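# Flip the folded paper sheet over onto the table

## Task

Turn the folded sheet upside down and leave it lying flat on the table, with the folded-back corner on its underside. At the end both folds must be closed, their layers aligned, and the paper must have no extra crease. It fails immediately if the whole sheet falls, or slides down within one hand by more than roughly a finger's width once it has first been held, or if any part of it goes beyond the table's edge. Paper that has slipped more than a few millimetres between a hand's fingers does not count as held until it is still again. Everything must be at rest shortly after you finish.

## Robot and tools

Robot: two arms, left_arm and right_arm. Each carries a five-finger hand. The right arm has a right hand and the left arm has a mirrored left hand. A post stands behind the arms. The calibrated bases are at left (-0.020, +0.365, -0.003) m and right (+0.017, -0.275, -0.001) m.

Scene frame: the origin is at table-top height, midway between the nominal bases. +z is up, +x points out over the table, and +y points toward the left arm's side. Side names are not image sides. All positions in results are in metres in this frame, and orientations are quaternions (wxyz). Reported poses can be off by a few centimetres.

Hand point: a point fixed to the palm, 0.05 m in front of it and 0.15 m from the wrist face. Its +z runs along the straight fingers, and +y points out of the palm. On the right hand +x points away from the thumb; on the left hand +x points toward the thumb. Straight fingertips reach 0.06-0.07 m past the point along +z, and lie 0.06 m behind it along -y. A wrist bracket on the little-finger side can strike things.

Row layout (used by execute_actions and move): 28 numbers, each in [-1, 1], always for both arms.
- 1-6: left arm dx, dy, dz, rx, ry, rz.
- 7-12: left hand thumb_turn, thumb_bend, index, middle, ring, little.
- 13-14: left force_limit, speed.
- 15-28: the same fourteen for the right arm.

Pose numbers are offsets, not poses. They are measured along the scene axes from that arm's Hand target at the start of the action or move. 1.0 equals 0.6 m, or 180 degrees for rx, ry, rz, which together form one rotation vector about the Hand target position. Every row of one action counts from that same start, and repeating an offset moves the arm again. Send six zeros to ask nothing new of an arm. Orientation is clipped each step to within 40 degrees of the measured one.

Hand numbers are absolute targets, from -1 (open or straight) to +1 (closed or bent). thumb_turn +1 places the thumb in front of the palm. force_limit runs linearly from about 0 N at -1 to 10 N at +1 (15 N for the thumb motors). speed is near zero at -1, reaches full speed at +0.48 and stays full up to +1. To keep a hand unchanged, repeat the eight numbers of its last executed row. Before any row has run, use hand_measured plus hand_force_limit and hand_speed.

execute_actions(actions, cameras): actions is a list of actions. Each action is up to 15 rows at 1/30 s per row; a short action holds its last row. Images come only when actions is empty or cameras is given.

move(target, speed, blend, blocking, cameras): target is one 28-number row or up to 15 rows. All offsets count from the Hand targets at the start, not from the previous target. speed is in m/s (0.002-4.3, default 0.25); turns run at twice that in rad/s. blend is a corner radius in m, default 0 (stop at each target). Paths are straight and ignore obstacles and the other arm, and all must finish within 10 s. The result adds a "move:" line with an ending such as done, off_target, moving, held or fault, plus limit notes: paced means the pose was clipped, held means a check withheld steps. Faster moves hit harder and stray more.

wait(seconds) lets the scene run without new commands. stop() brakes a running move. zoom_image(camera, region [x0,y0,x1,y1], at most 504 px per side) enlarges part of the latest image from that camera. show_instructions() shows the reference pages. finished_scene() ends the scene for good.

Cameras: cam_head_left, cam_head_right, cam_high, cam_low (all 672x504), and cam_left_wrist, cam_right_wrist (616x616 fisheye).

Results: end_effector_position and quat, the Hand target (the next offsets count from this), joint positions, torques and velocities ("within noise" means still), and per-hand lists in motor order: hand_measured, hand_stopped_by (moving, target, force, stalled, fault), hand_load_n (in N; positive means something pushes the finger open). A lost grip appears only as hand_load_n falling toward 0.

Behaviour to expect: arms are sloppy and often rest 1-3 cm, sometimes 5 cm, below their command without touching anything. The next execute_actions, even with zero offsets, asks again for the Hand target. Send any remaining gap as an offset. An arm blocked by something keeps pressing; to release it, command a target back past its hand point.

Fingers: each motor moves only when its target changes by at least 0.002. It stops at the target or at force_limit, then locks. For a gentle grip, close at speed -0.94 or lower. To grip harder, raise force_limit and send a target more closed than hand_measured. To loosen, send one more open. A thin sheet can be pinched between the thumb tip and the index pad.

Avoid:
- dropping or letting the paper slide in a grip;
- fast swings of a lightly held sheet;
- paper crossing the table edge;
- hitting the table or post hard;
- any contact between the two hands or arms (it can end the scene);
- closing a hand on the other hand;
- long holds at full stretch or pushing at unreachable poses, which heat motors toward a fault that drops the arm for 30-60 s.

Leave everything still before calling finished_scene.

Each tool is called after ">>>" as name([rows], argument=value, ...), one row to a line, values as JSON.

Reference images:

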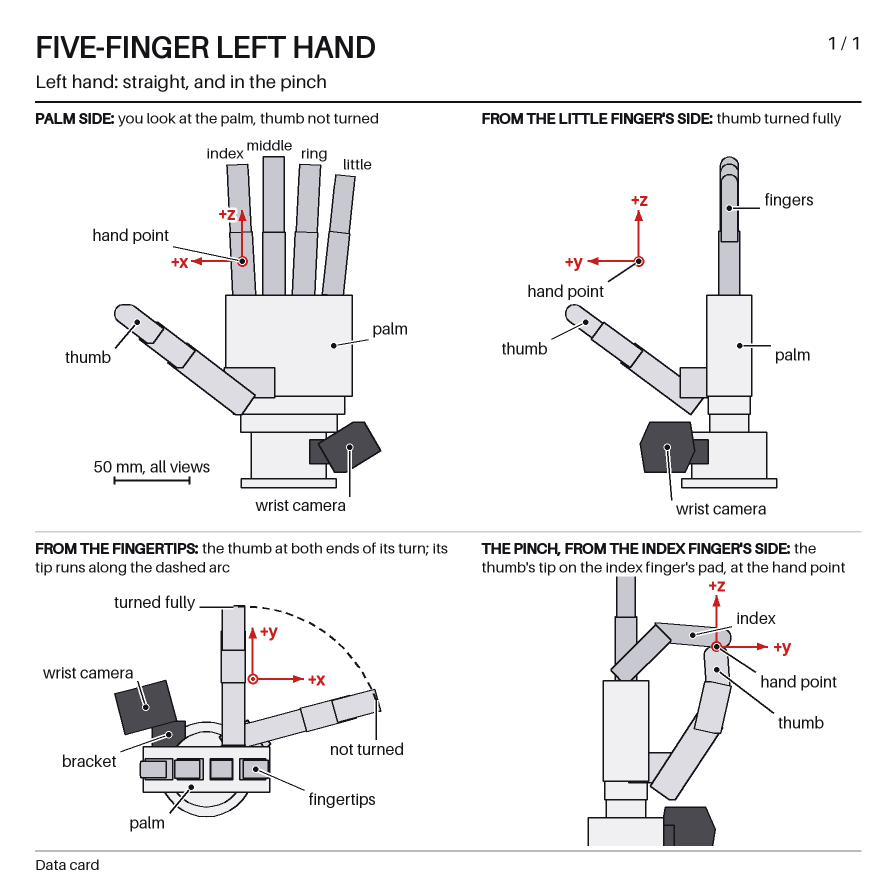

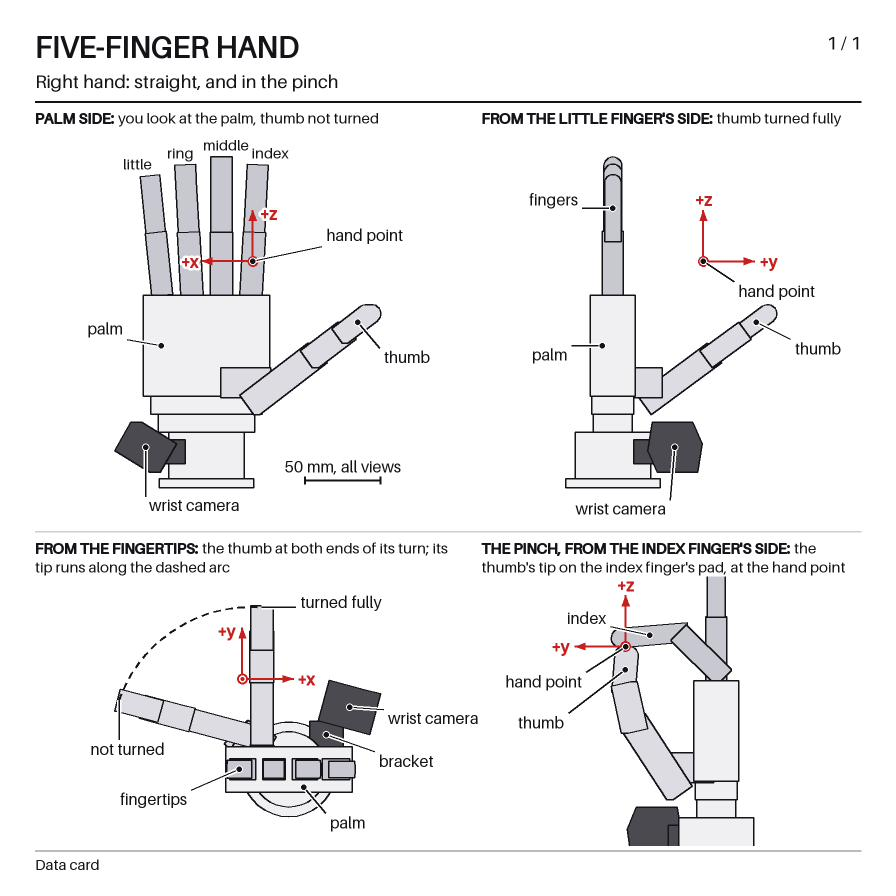

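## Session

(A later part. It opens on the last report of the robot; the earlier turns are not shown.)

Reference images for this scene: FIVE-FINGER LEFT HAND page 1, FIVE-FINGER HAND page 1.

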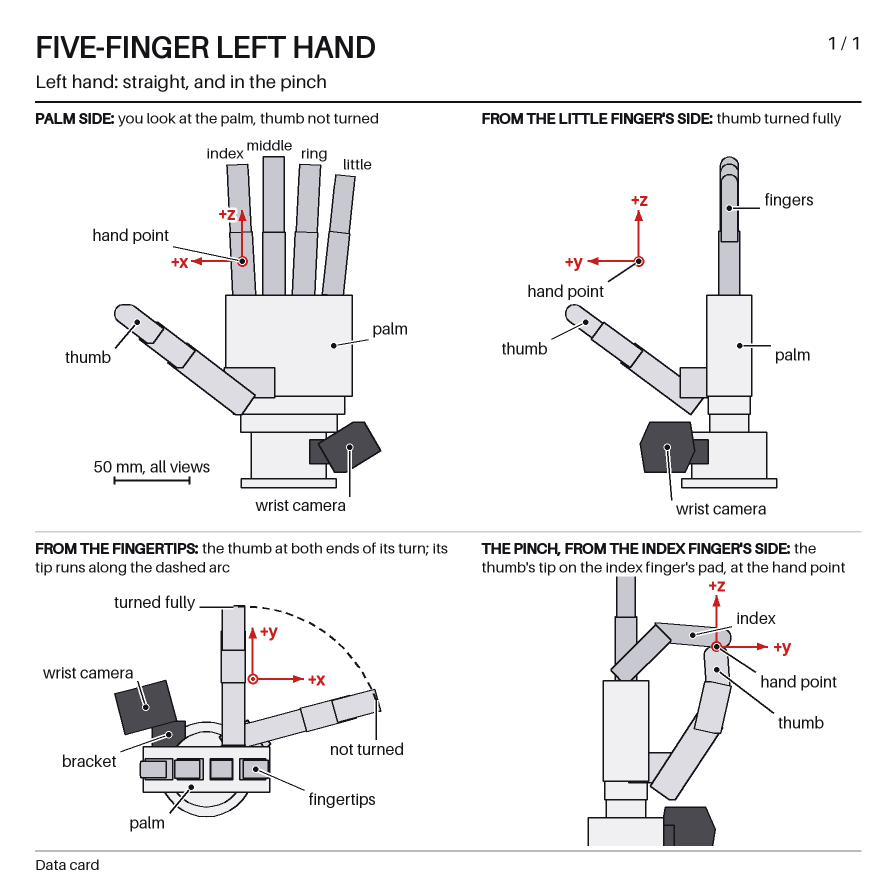

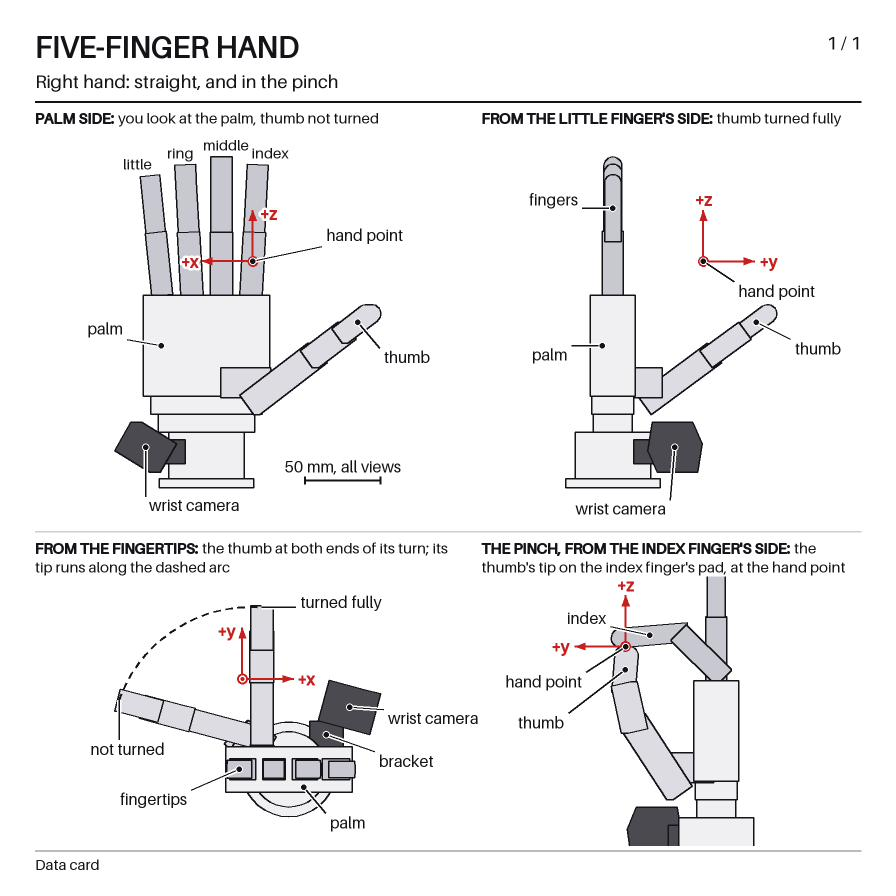

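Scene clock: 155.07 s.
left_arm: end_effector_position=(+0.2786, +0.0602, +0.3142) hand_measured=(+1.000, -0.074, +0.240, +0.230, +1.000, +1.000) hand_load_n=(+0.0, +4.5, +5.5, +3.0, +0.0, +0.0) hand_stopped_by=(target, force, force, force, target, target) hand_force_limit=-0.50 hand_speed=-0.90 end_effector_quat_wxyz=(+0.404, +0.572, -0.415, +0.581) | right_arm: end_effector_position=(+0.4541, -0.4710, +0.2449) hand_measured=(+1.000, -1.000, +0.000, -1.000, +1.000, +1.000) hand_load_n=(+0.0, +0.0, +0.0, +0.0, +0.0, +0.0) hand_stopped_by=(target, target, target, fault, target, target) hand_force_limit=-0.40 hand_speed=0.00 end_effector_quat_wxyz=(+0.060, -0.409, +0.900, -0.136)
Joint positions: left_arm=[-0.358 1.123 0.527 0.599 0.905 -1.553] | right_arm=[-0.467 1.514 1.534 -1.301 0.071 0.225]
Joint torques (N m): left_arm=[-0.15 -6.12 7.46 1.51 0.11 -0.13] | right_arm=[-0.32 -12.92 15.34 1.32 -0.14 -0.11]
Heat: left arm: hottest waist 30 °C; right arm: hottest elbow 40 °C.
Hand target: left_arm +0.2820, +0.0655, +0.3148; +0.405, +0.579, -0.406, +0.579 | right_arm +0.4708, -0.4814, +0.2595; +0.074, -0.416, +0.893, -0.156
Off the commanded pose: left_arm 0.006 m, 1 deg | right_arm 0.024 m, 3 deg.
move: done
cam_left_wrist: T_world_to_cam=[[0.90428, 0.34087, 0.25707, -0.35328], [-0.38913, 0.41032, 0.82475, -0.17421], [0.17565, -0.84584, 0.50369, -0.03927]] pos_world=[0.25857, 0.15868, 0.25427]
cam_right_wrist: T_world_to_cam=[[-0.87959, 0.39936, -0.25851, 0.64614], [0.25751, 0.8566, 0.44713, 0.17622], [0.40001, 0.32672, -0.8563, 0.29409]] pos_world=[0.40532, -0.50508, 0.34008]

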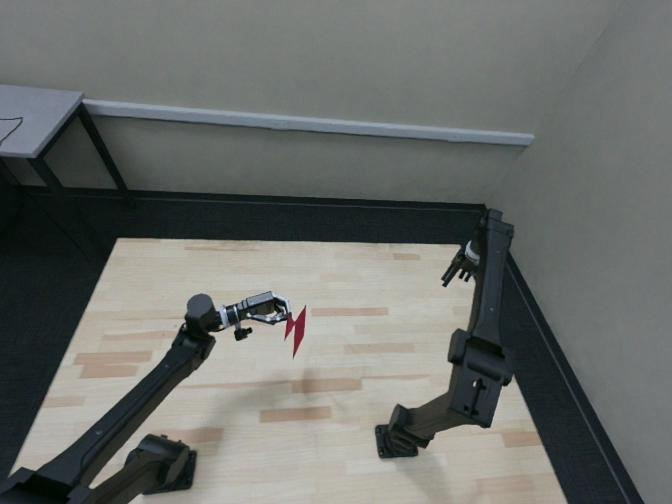

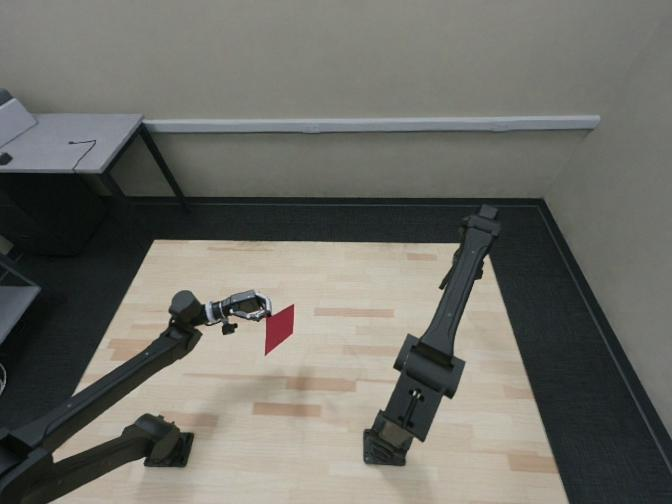

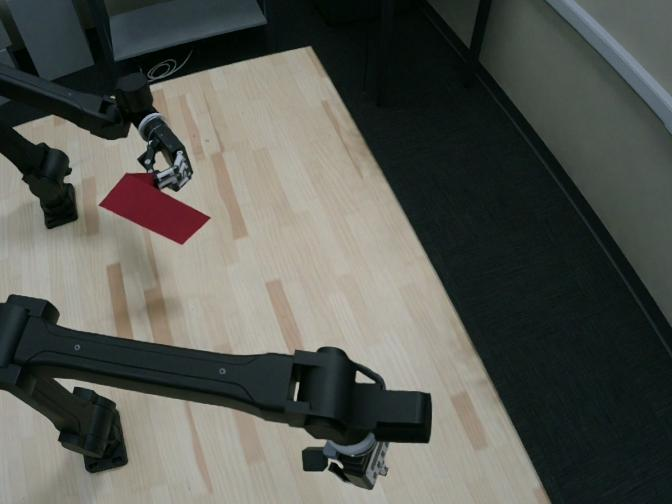

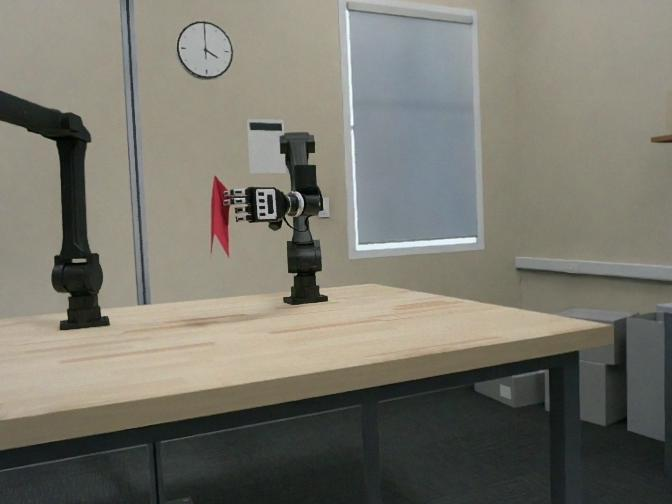

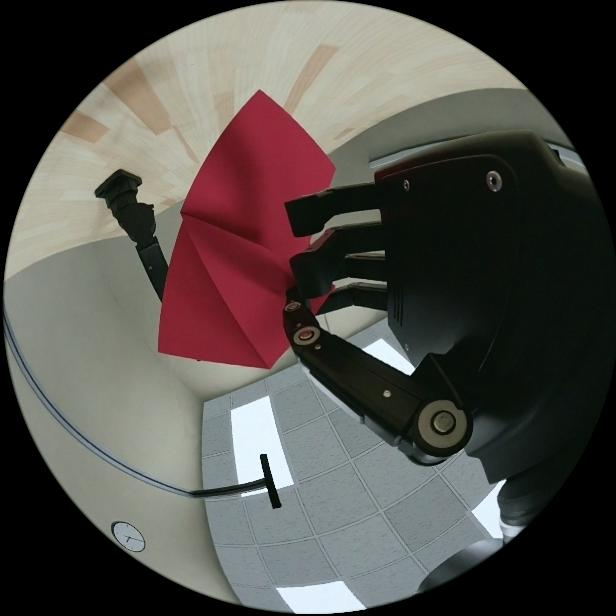

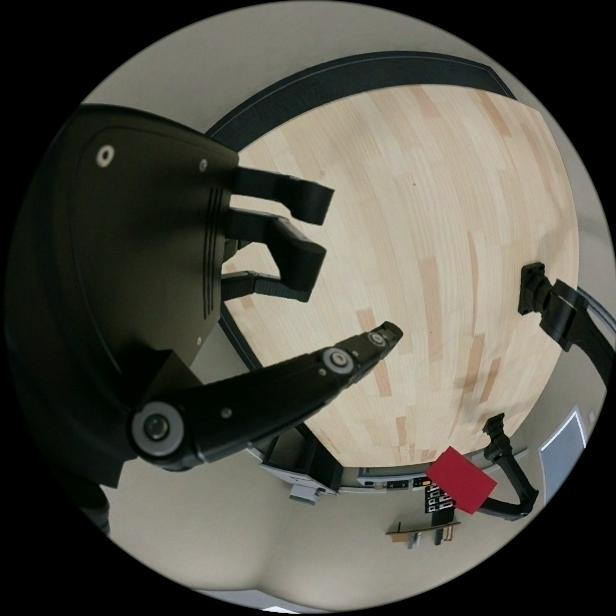

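>>> move(target=[0,0,0,0,0,0,1,0.15,0.35,0.35,1,1,-0.5,-0.9,-0.385,0.468,0.033,0.3053,-0.3277,0.3391,1,-0.8,-0.2,-1,1,1,-0.4,0], speed=0.25, cameras=["all"])

Scene clock: 169.97 s.
left_arm: end_effector_position=(+0.2786, +0.0602, +0.3142) hand_measured=(+1.000, -0.074, +0.240, +0.230, +1.000, +1.000) hand_load_n=(+0.0, +4.5, +5.5, +3.0, +0.0, +0.0) hand_stopped_by=(target, force, force, force, target, target) hand_force_limit=-0.50 hand_speed=-0.90 end_effector_quat_wxyz=(+0.404, +0.572, -0.415, +0.581) | right_arm: end_effector_position=(+0.2428, -0.2016, +0.2775) hand_measured=(+1.000, -0.800, -0.200, -1.000, +1.000, +1.000) hand_load_n=(+0.0, +0.0, +0.0, +0.0, +0.0, +0.0) hand_stopped_by=(target, target, target, fault, target, target) hand_force_limit=-0.40 hand_speed=0.00 end_effector_quat_wxyz=(+0.668, -0.577, +0.464, +0.073)
Joint positions: left_arm=[-0.358 1.123 0.527 0.599 0.905 -1.553] | right_arm=[-0.588 0.991 0.733 -1.664 -1.466 -1.137]
Joint torques (N m): left_arm=[-0.21 -6.07 7.45 1.5 0.11 -0.14] | right_arm=[0.79 -4.66 9.07 -0.7 -0.96 -0.1]
Heat: left arm: hottest shoulder 30 °C; right arm: hottest elbow 39 °C.
Hand target: left_arm +0.2820, +0.0655, +0.3148; +0.405, +0.579, -0.406, +0.579 | right_arm +0.2398, -0.2006, +0.2793; +0.697, -0.579, +0.405, +0.122
Off the commanded pose: left_arm 0.006 m, 1 deg | right_arm 0.004 m, 9 deg.
joint sent to its limit (right arm) — joint 4 (wrist pitch), lower limit. The joint targets are off in position and orientation.
move: off_target (right_arm)
cam_left_wrist: T_world_to_cam=[[0.90428, 0.34087, 0.25707, -0.35328], [-0.38913, 0.41032, 0.82475, -0.17421], [0.17565, -0.84584, 0.50369, -0.03927]] pos_world=[0.25857, 0.15868, 0.25427]
cam_right_wrist: T_world_to_cam=[[-0.46639, 0.16823, -0.86844, 0.38338], [-0.8826, -0.02282, 0.46957, 0.07854], [0.05918, 0.98548, 0.15912, 0.2523]] pos_world=[0.23319, -0.31134, 0.25592]

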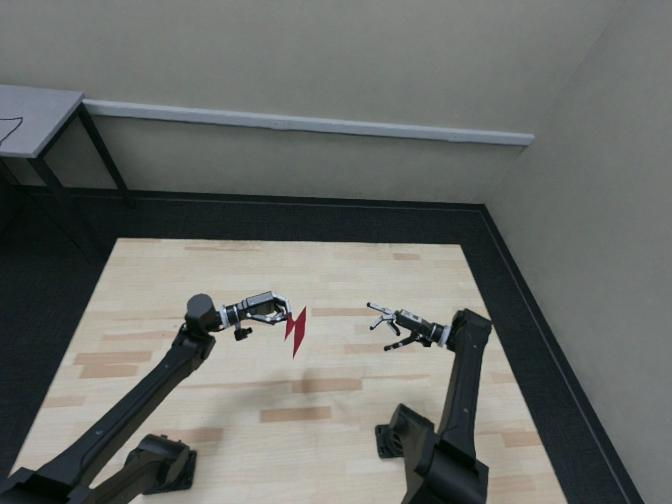

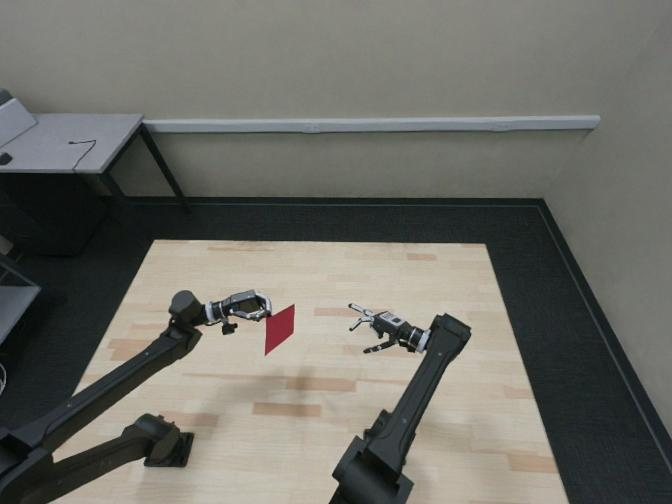

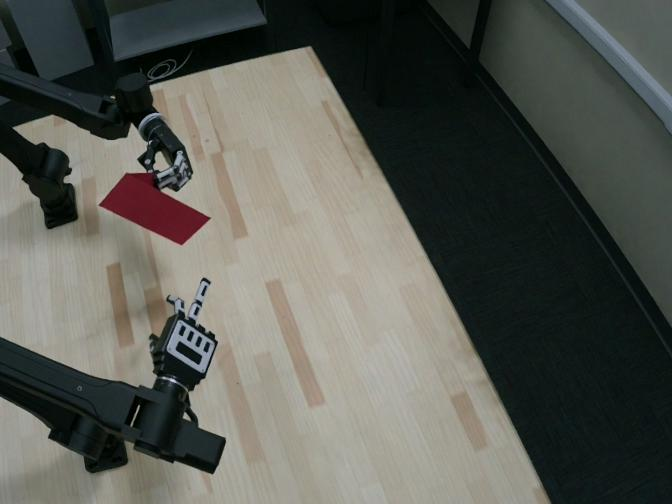

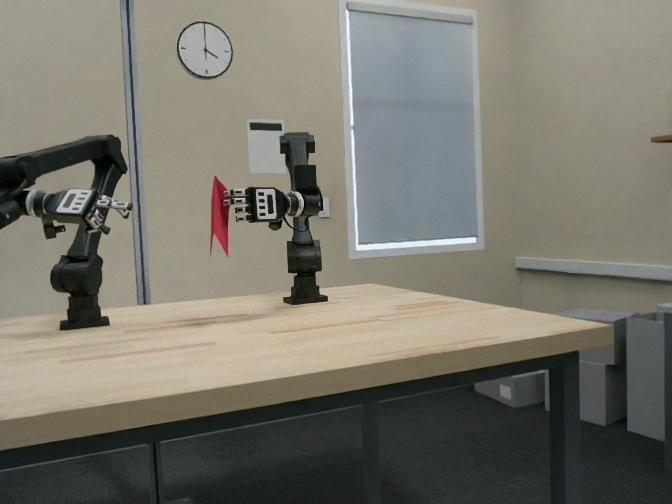

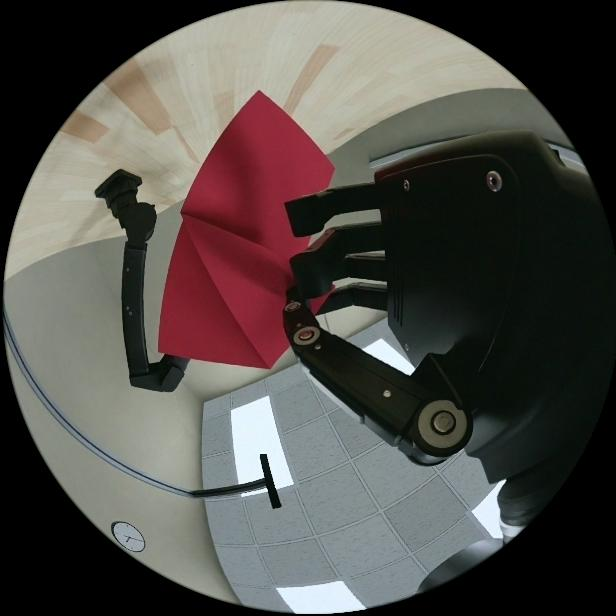

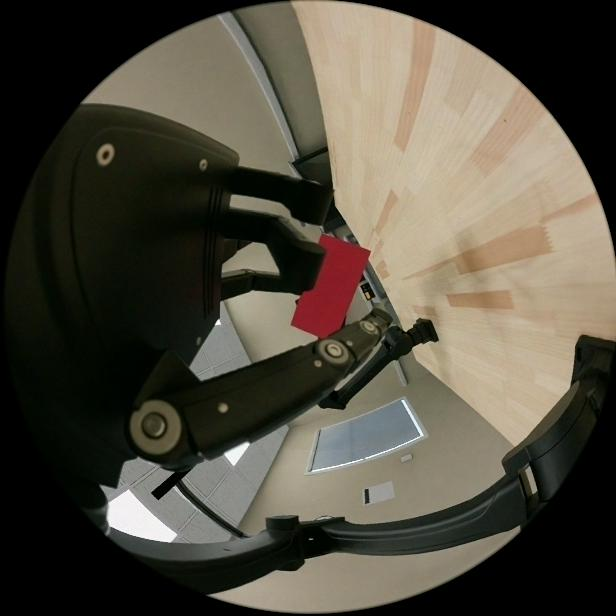

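>>> move(target=[0,0,0,0,0,0,1,0.15,0.35,0.35,1,1,-0.5,-0.9,0.075,0.133,0,0,0,0,1,-0.8,-0.2,-1,1,1,-0.4,0], speed=0.15, cameras=["all"])

>>> zoom_image(camera="cam_right_wrist", region=[220, 160, 440, 380])

Scene clock: 172.63 s.
left_arm: end_effector_position=(+0.2786, +0.0602, +0.3142) hand_measured=(+1.000, -0.074, +0.240, +0.230, +1.000, +1.000) hand_load_n=(+0.0, +4.5, +5.5, +3.0, +0.0, +0.0) hand_stopped_by=(target, force, force, force, target, target) hand_force_limit=-0.50 hand_speed=-0.90 end_effector_quat_wxyz=(+0.404, +0.572, -0.415, +0.581) | right_arm: end_effector_position=(+0.2723, -0.1223, +0.2682) hand_measured=(+1.000, -0.800, -0.200, -1.000, +1.000, +1.000) hand_load_n=(+0.0, +0.0, +0.0, +0.0, +0.0, +0.0) hand_stopped_by=(target, target, target, fault, target, target) hand_force_limit=-0.40 hand_speed=0.00 end_effector_quat_wxyz=(+0.669, -0.625, +0.334, +0.223)
Joint positions: left_arm=[-0.358 1.123 0.527 0.599 0.905 -1.553] | right_arm=[-0.154 1.24 0.831 -1.479 -1.566 -1.076]
Joint torques (N m): left_arm=[-0.21 -6.07 7.45 1.51 0.11 -0.14] | right_arm=[0.73 -6.77 12.66 0.21 -1.04 0.16]
Heat: left arm: hottest shoulder 30 °C; right arm: hottest elbow 39 °C.
Hand target: left_arm +0.2820, +0.0655, +0.3148; +0.405, +0.579, -0.406, +0.579 | right_arm +0.2848, -0.1208, +0.2793; +0.697, -0.579, +0.405, +0.122
Off the commanded pose: left_arm 0.006 m, 1 deg | right_arm 0.017 m, 15 deg.
joint sent to its limit (right arm) — joint 5 (wrist yaw), lower limit. The joint targets are off in position and orientation.
move: off_target (right_arm)
cam_left_wrist: T_world_to_cam=[[0.90428, 0.34087, 0.25707, -0.35328], [-0.38913, 0.41032, 0.82475, -0.17421], [0.17565, -0.84584, 0.50369, -0.03927]] pos_world=[0.25857, 0.15868, 0.25427]
cam_right_wrist: T_world_to_cam=[[-0.50218, 0.05762, -0.86284, 0.37041], [-0.80096, -0.40714, 0.43897, 0.04972], [-0.326, 0.91155, 0.2506, 0.24524]] pos_world=[0.30579, -0.22465, 0.23633]

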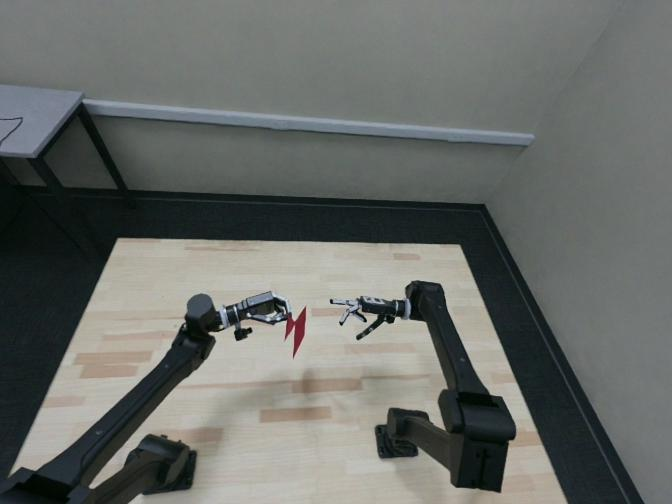

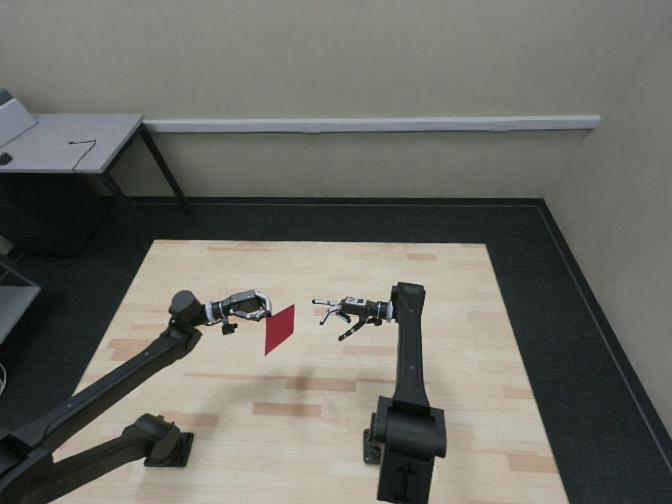

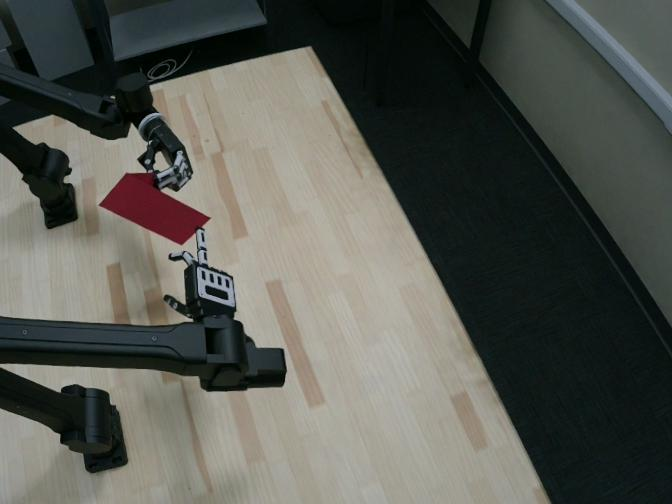

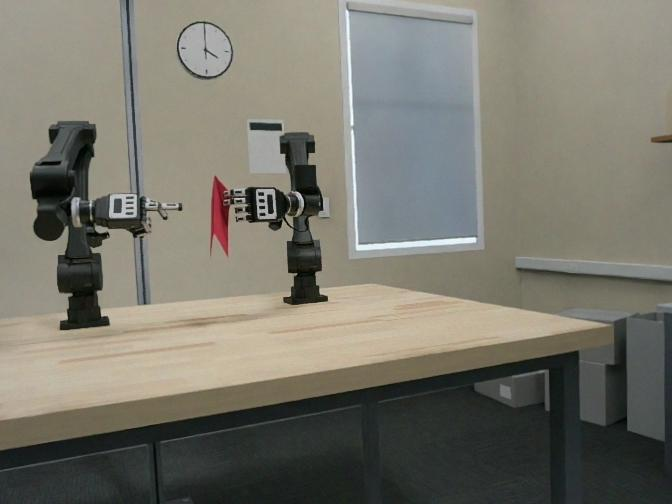

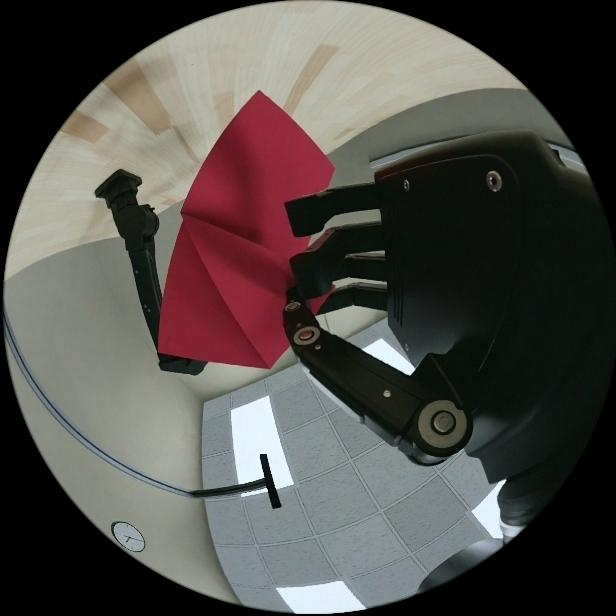

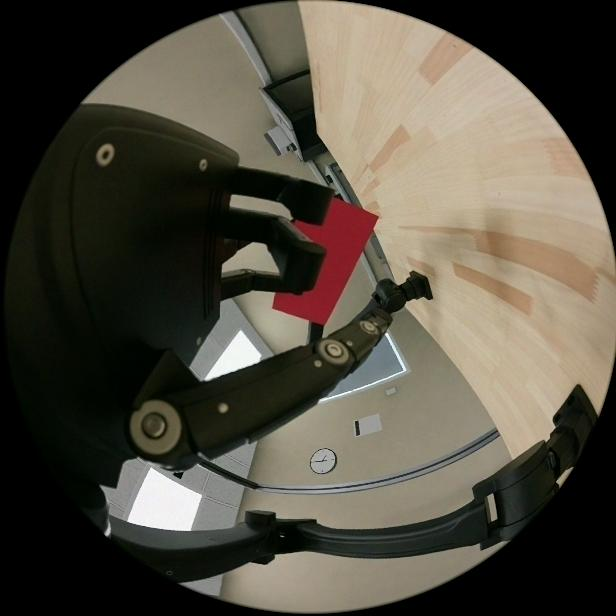

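Scaled by 2.291 from the camera's image (finer frame: 880x880).

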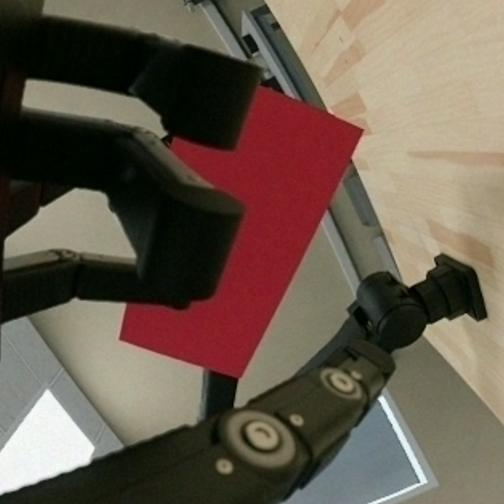

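>>> move(target=[0,0,0,0,0,0,1,0.15,0.35,0.35,1,1,-0.5,-0.9,0.22,-0.2,0,0,0,-0.36,1,-0.8,-0.2,-1,1,1,-0.4,0], speed=0.25, cameras=["cam_head_right"])

Scene clock: 177.30 s.
left_arm: end_effector_position=(+0.2786, +0.0602, +0.3142) hand_measured=(+1.000, -0.074, +0.240, +0.230, +1.000, +1.000) hand_load_n=(+0.0, +4.5, +5.5, +3.0, +0.0, +0.0) hand_stopped_by=(target, force, force, force, target, target) hand_force_limit=-0.50 hand_speed=-0.90 end_effector_quat_wxyz=(+0.404, +0.572, -0.415, +0.581) | right_arm: end_effector_position=(+0.4039, -0.2356, +0.2696) hand_measured=(+1.000, -0.800, -0.200, -1.000, +1.000, +1.000) hand_load_n=(-0.5, +0.0, +0.0, -0.5, +0.0, +0.0) hand_stopped_by=(target, target, target, fault, target, target) hand_force_limit=-0.40 hand_speed=0.00 end_effector_quat_wxyz=(+0.693, -0.582, +0.404, +0.132)
Joint positions: left_arm=[-0.358 1.123 0.527 0.599 0.905 -1.553] | right_arm=[-0.404 1.525 1.121 -1.468 -1.566 -1.076]
Joint torques (N m): left_arm=[-0.21 -6.07 7.45 1.5 0.11 -0.14] | right_arm=[-0.44 -11.22 12.75 -0.01 -1.04 0.22]
Heat: left arm: hottest shoulder 30 °C; right arm: hottest elbow 38 °C.
Hand target: left_arm +0.2820, +0.0655, +0.3148; +0.405, +0.579, -0.406, +0.579 | right_arm +0.4168, -0.2408, +0.2793; +0.697, -0.411, +0.576, -0.115
Off the commanded pose: left_arm 0.006 m, 1 deg | right_arm 0.017 m, 66 deg; orientation clipped.
joint sent to its limit (right arm) — joint 5 (wrist yaw), lower limit. The joint targets are off in position and orientation.
move: off_target (right_arm); limits=paced

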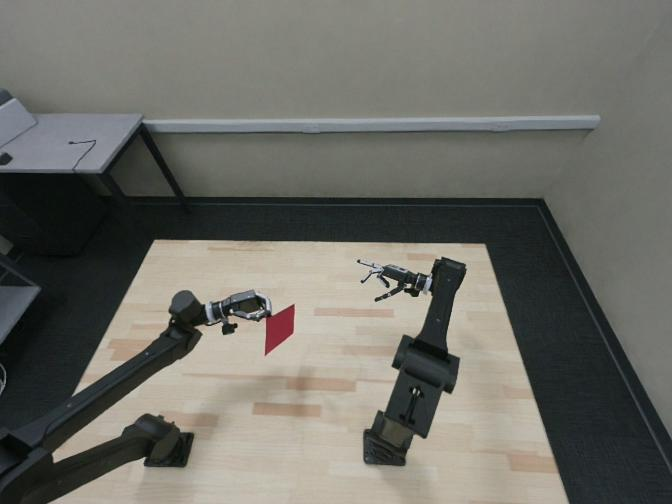

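>>> move(target=[0,0,0,0,0,0,1,0.15,0.35,0.35,1,1,-0.5,-0.9,0.08,-0.1,0,-0.1714,0.3914,-0.1581,1,-0.8,-0.2,-1,1,1,-0.4,0], speed=0.4, cameras=["cam_head_right"])

Scene clock: 181.63 s.
left_arm: end_effector_position=(+0.2786, +0.0602, +0.3142) hand_measured=(+1.000, -0.074, +0.240, +0.230, +1.000, +1.000) hand_load_n=(+0.0, +4.0, +5.0, +3.0, +0.0, +0.0) hand_stopped_by=(target, force, force, force, target, target) hand_force_limit=-0.50 hand_speed=-0.90 end_effector_quat_wxyz=(+0.404, +0.572, -0.415, +0.581) | right_arm: end_effector_position=(+0.4528, -0.3046, +0.2607) hand_measured=(+1.000, -0.800, -0.200, -1.000, +1.000, +1.000) hand_load_n=(+0.0, +0.0, +0.0, +0.0, +0.0, +0.0) hand_stopped_by=(target, target, target, fault, target, target) hand_force_limit=-0.40 hand_speed=0.00 end_effector_quat_wxyz=(+0.059, -0.420, +0.894, -0.145)
Joint positions: left_arm=[-0.358 1.123 0.527 0.599 0.905 -1.553] | right_arm=[-0.1 1.385 1.442 -1.371 0.183 0.552]
Joint torques (N m): left_arm=[-0.15 -6.12 7.46 1.51 0.11 -0.14] | right_arm=[0.62 -11.87 14.9 0.34 0.18 0.27]
Heat: left arm: hottest shoulder 30 °C; right arm: hottest elbow 38 °C.
Hand target: left_arm +0.2820, +0.0655, +0.3148; +0.405, +0.579, -0.406, +0.579 | right_arm +0.4648, -0.3008, +0.2793; +0.074, -0.416, +0.893, -0.156
Off the commanded pose: left_arm 0.006 m, 1 deg | right_arm 0.022 m, 2 deg.
move: off_target (right_arm); limits=paced

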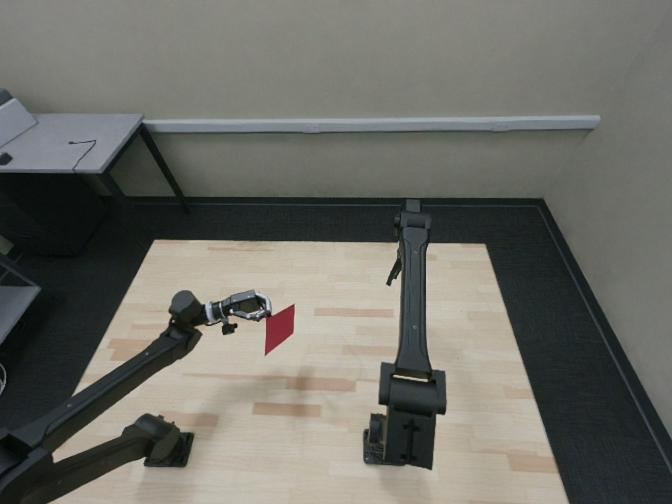

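>>> move(target=[0,0,0,0,0,0,1,0.15,0.35,0.35,1,1,-0.5,-0.9,-0.025,0.06,0.02,0.1133,-0.4076,0.0829,1,-0.8,-0.2,-1,1,1,-0.4,0], speed=0.4, cameras=["cam_head_right"])

Scene clock: 186.23 s.
left_arm: end_effector_position=(+0.2786, +0.0602, +0.3142) hand_measured=(+1.000, -0.074, +0.240, +0.230, +1.000, +1.000) hand_load_n=(+0.0, +4.5, +5.5, +3.0, +0.0, +0.0) hand_stopped_by=(target, force, force, force, target, target) hand_force_limit=-0.50 hand_speed=-0.90 end_effector_quat_wxyz=(+0.404, +0.572, -0.415, +0.581) | right_arm: end_effector_position=(+0.4494, -0.2608, +0.2892) hand_measured=(+1.000, -0.800, -0.200, -1.000, +1.000, +1.000) hand_load_n=(+0.0, +0.0, +0.0, +0.0, +0.0, +0.0) hand_stopped_by=(target, target, target, fault, target, target) hand_force_limit=-0.40 hand_speed=0.00 end_effector_quat_wxyz=(+0.668, -0.337, +0.628, -0.214)
Joint positions: left_arm=[-0.358 1.123 0.527 0.599 0.905 -1.553] | right_arm=[-0.303 0.911 0.492 0.402 -0.502 0.76]
Joint torques (N m): left_arm=[-0.21 -6.12 7.45 1.5 0.11 -0.13] | right_arm=[-0.5 -4.37 10.55 2.96 -0.14 0.29]
Heat: left arm: hottest shoulder 30 °C; right arm: hottest elbow 37 °C.
Hand target: left_arm +0.2820, +0.0655, +0.3148; +0.405, +0.579, -0.406, +0.579 | right_arm +0.4498, -0.2648, +0.2913; +0.674, -0.327, +0.628, -0.212
Off the commanded pose: left_arm 0.006 m, 1 deg | right_arm 0.005 m, 1 deg.
move: done

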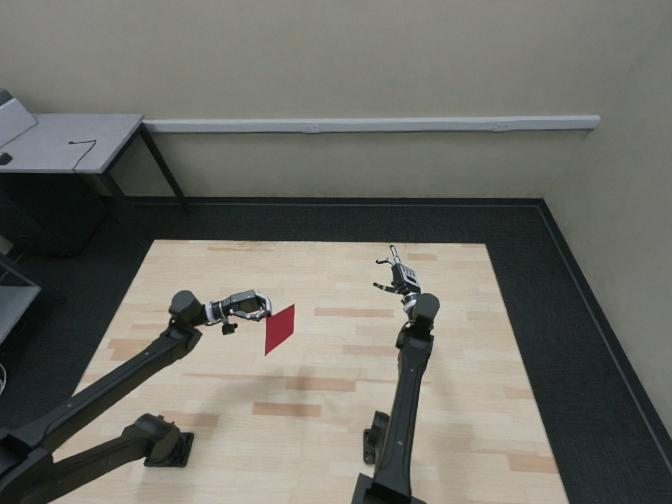

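>>> move(target=[0,0,0,0,0,0,1,0.15,0.35,0.35,1,1,-0.5,-0.9,-0.15,0.17,-0.015,0,0,0.3056,1,-0.8,-0.2,-1,1,1,-0.4,0], speed=0.25, cameras=["all"])

>>> zoom_image(camera="cam_right_wrist", region=[220, 160, 440, 380])

Scene clock: 189.87 s.
left_arm: end_effector_position=(+0.2786, +0.0602, +0.3142) hand_measured=(+1.000, -0.074, +0.240, +0.230, +1.000, +1.000) hand_load_n=(+0.0, +4.5, +5.5, +3.0, +0.0, +0.0) hand_stopped_by=(target, force, force, force, target, target) hand_force_limit=-0.50 hand_speed=-0.90 end_effector_quat_wxyz=(+0.404, +0.572, -0.415, +0.581) | right_arm: end_effector_position=(+0.3488, -0.1606, +0.2655) hand_measured=(+1.000, -0.800, -0.200, -1.000, +1.000, +1.000) hand_load_n=(-0.5, +0.0, +0.0, +0.0, +0.0, +0.0) hand_stopped_by=(target, target, target, fault, target, target) hand_force_limit=-0.40 hand_speed=0.00 end_effector_quat_wxyz=(+0.688, -0.570, +0.427, +0.139)
Joint positions: left_arm=[-0.358 1.123 0.527 0.599 0.905 -1.553] | right_arm=[-0.264 1.146 0.56 0.503 -1.407 0.76]
Joint torques (N m): left_arm=[-0.15 -6.12 7.45 1.5 0.11 -0.14] | right_arm=[0.62 -6.18 13.81 2.1 -0.27 0.1]
Heat: left arm: hottest shoulder 30 °C; right arm: hottest elbow 37 °C.
Hand target: left_arm +0.2820, +0.0655, +0.3148; +0.405, +0.579, -0.406, +0.579 | right_arm +0.3598, -0.1628, +0.2823; +0.696, -0.580, +0.406, +0.123
Off the commanded pose: left_arm 0.006 m, 1 deg | right_arm 0.020 m, 3 deg.
move: off_target (right_arm)
cam_left_wrist: T_world_to_cam=[[0.90428, 0.34087, 0.25707, -0.35328], [-0.38913, 0.41032, 0.82475, -0.17421], [0.17565, -0.84584, 0.50369, -0.03927]] pos_world=[0.25857, 0.15868, 0.25427]
cam_right_wrist: T_world_to_cam=[[-0.49487, 0.19652, -0.84645, 0.42414], [-0.86708, -0.17588, 0.4661, 0.14954], [-0.05728, 0.9646, 0.25744, 0.21875]] pos_world=[0.35209, -0.26806, 0.233]

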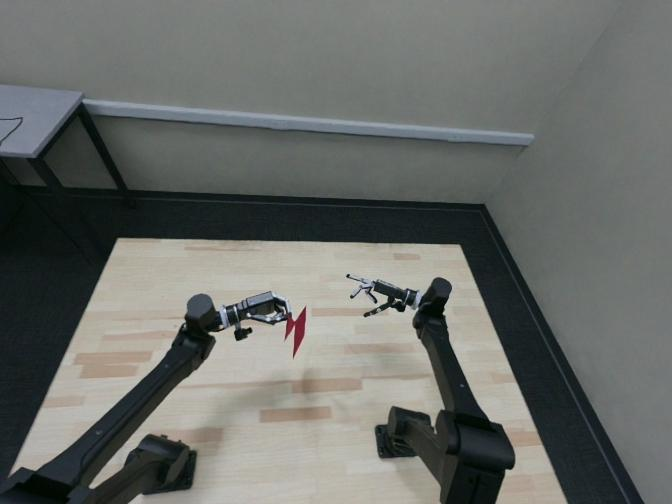

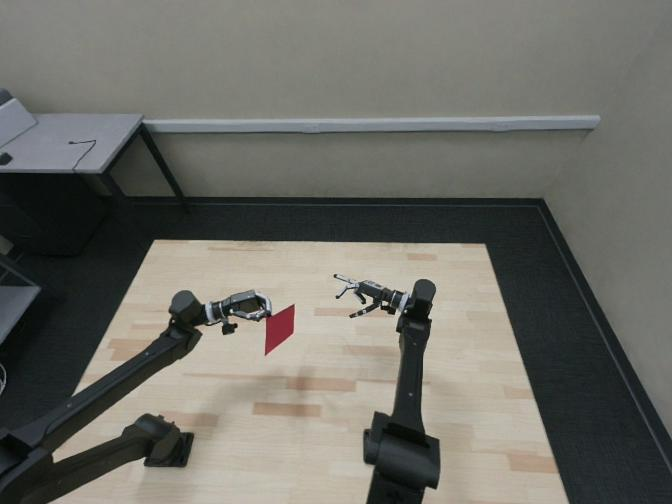

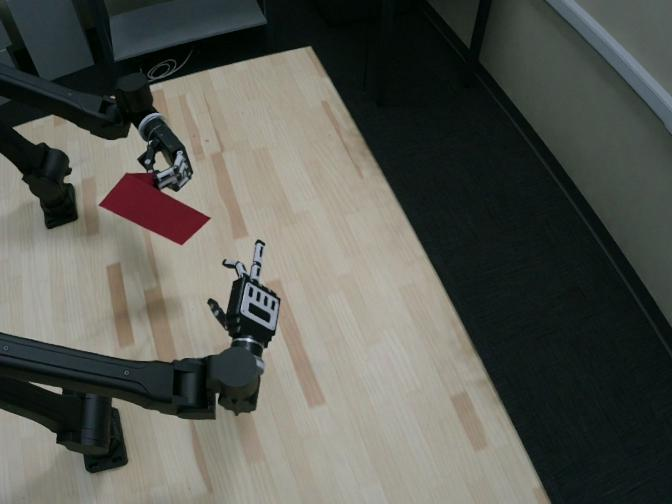

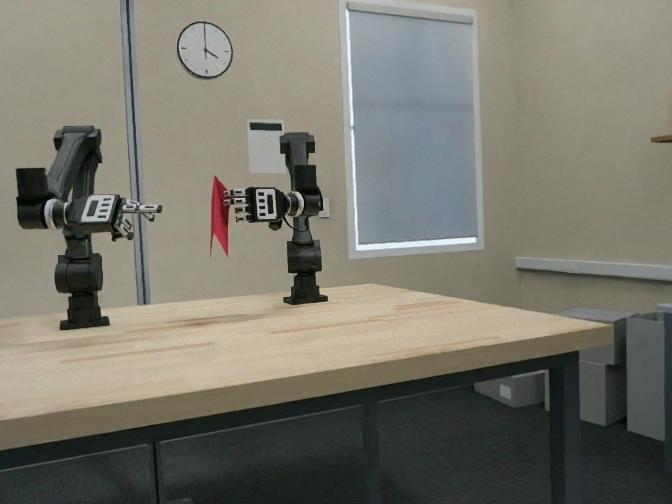

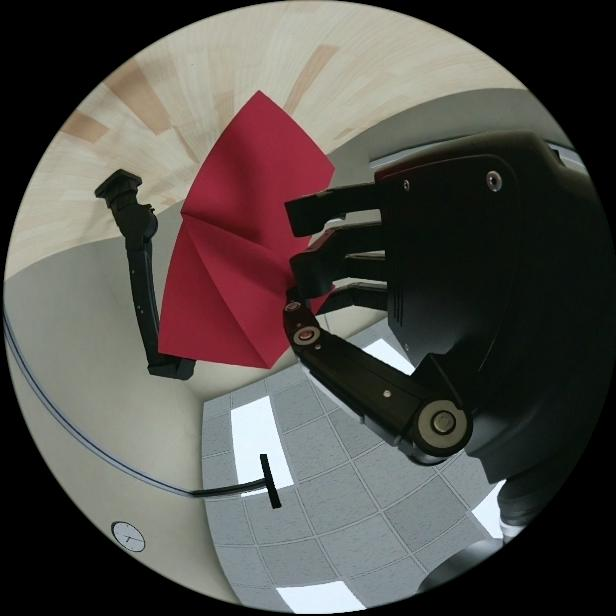

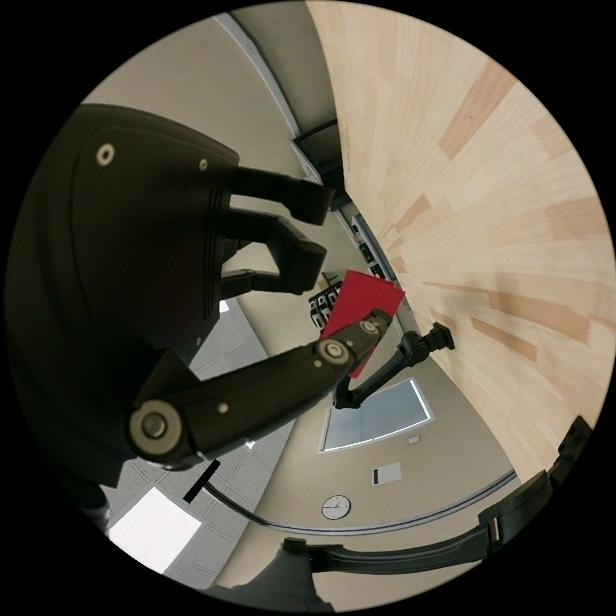

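Scaled by 2.291 from the camera's image (finer frame: 880x880).

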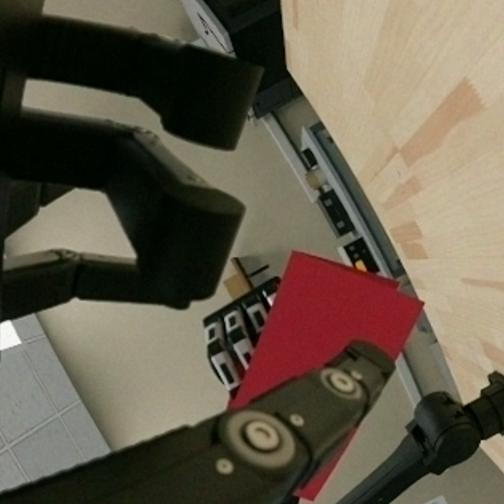

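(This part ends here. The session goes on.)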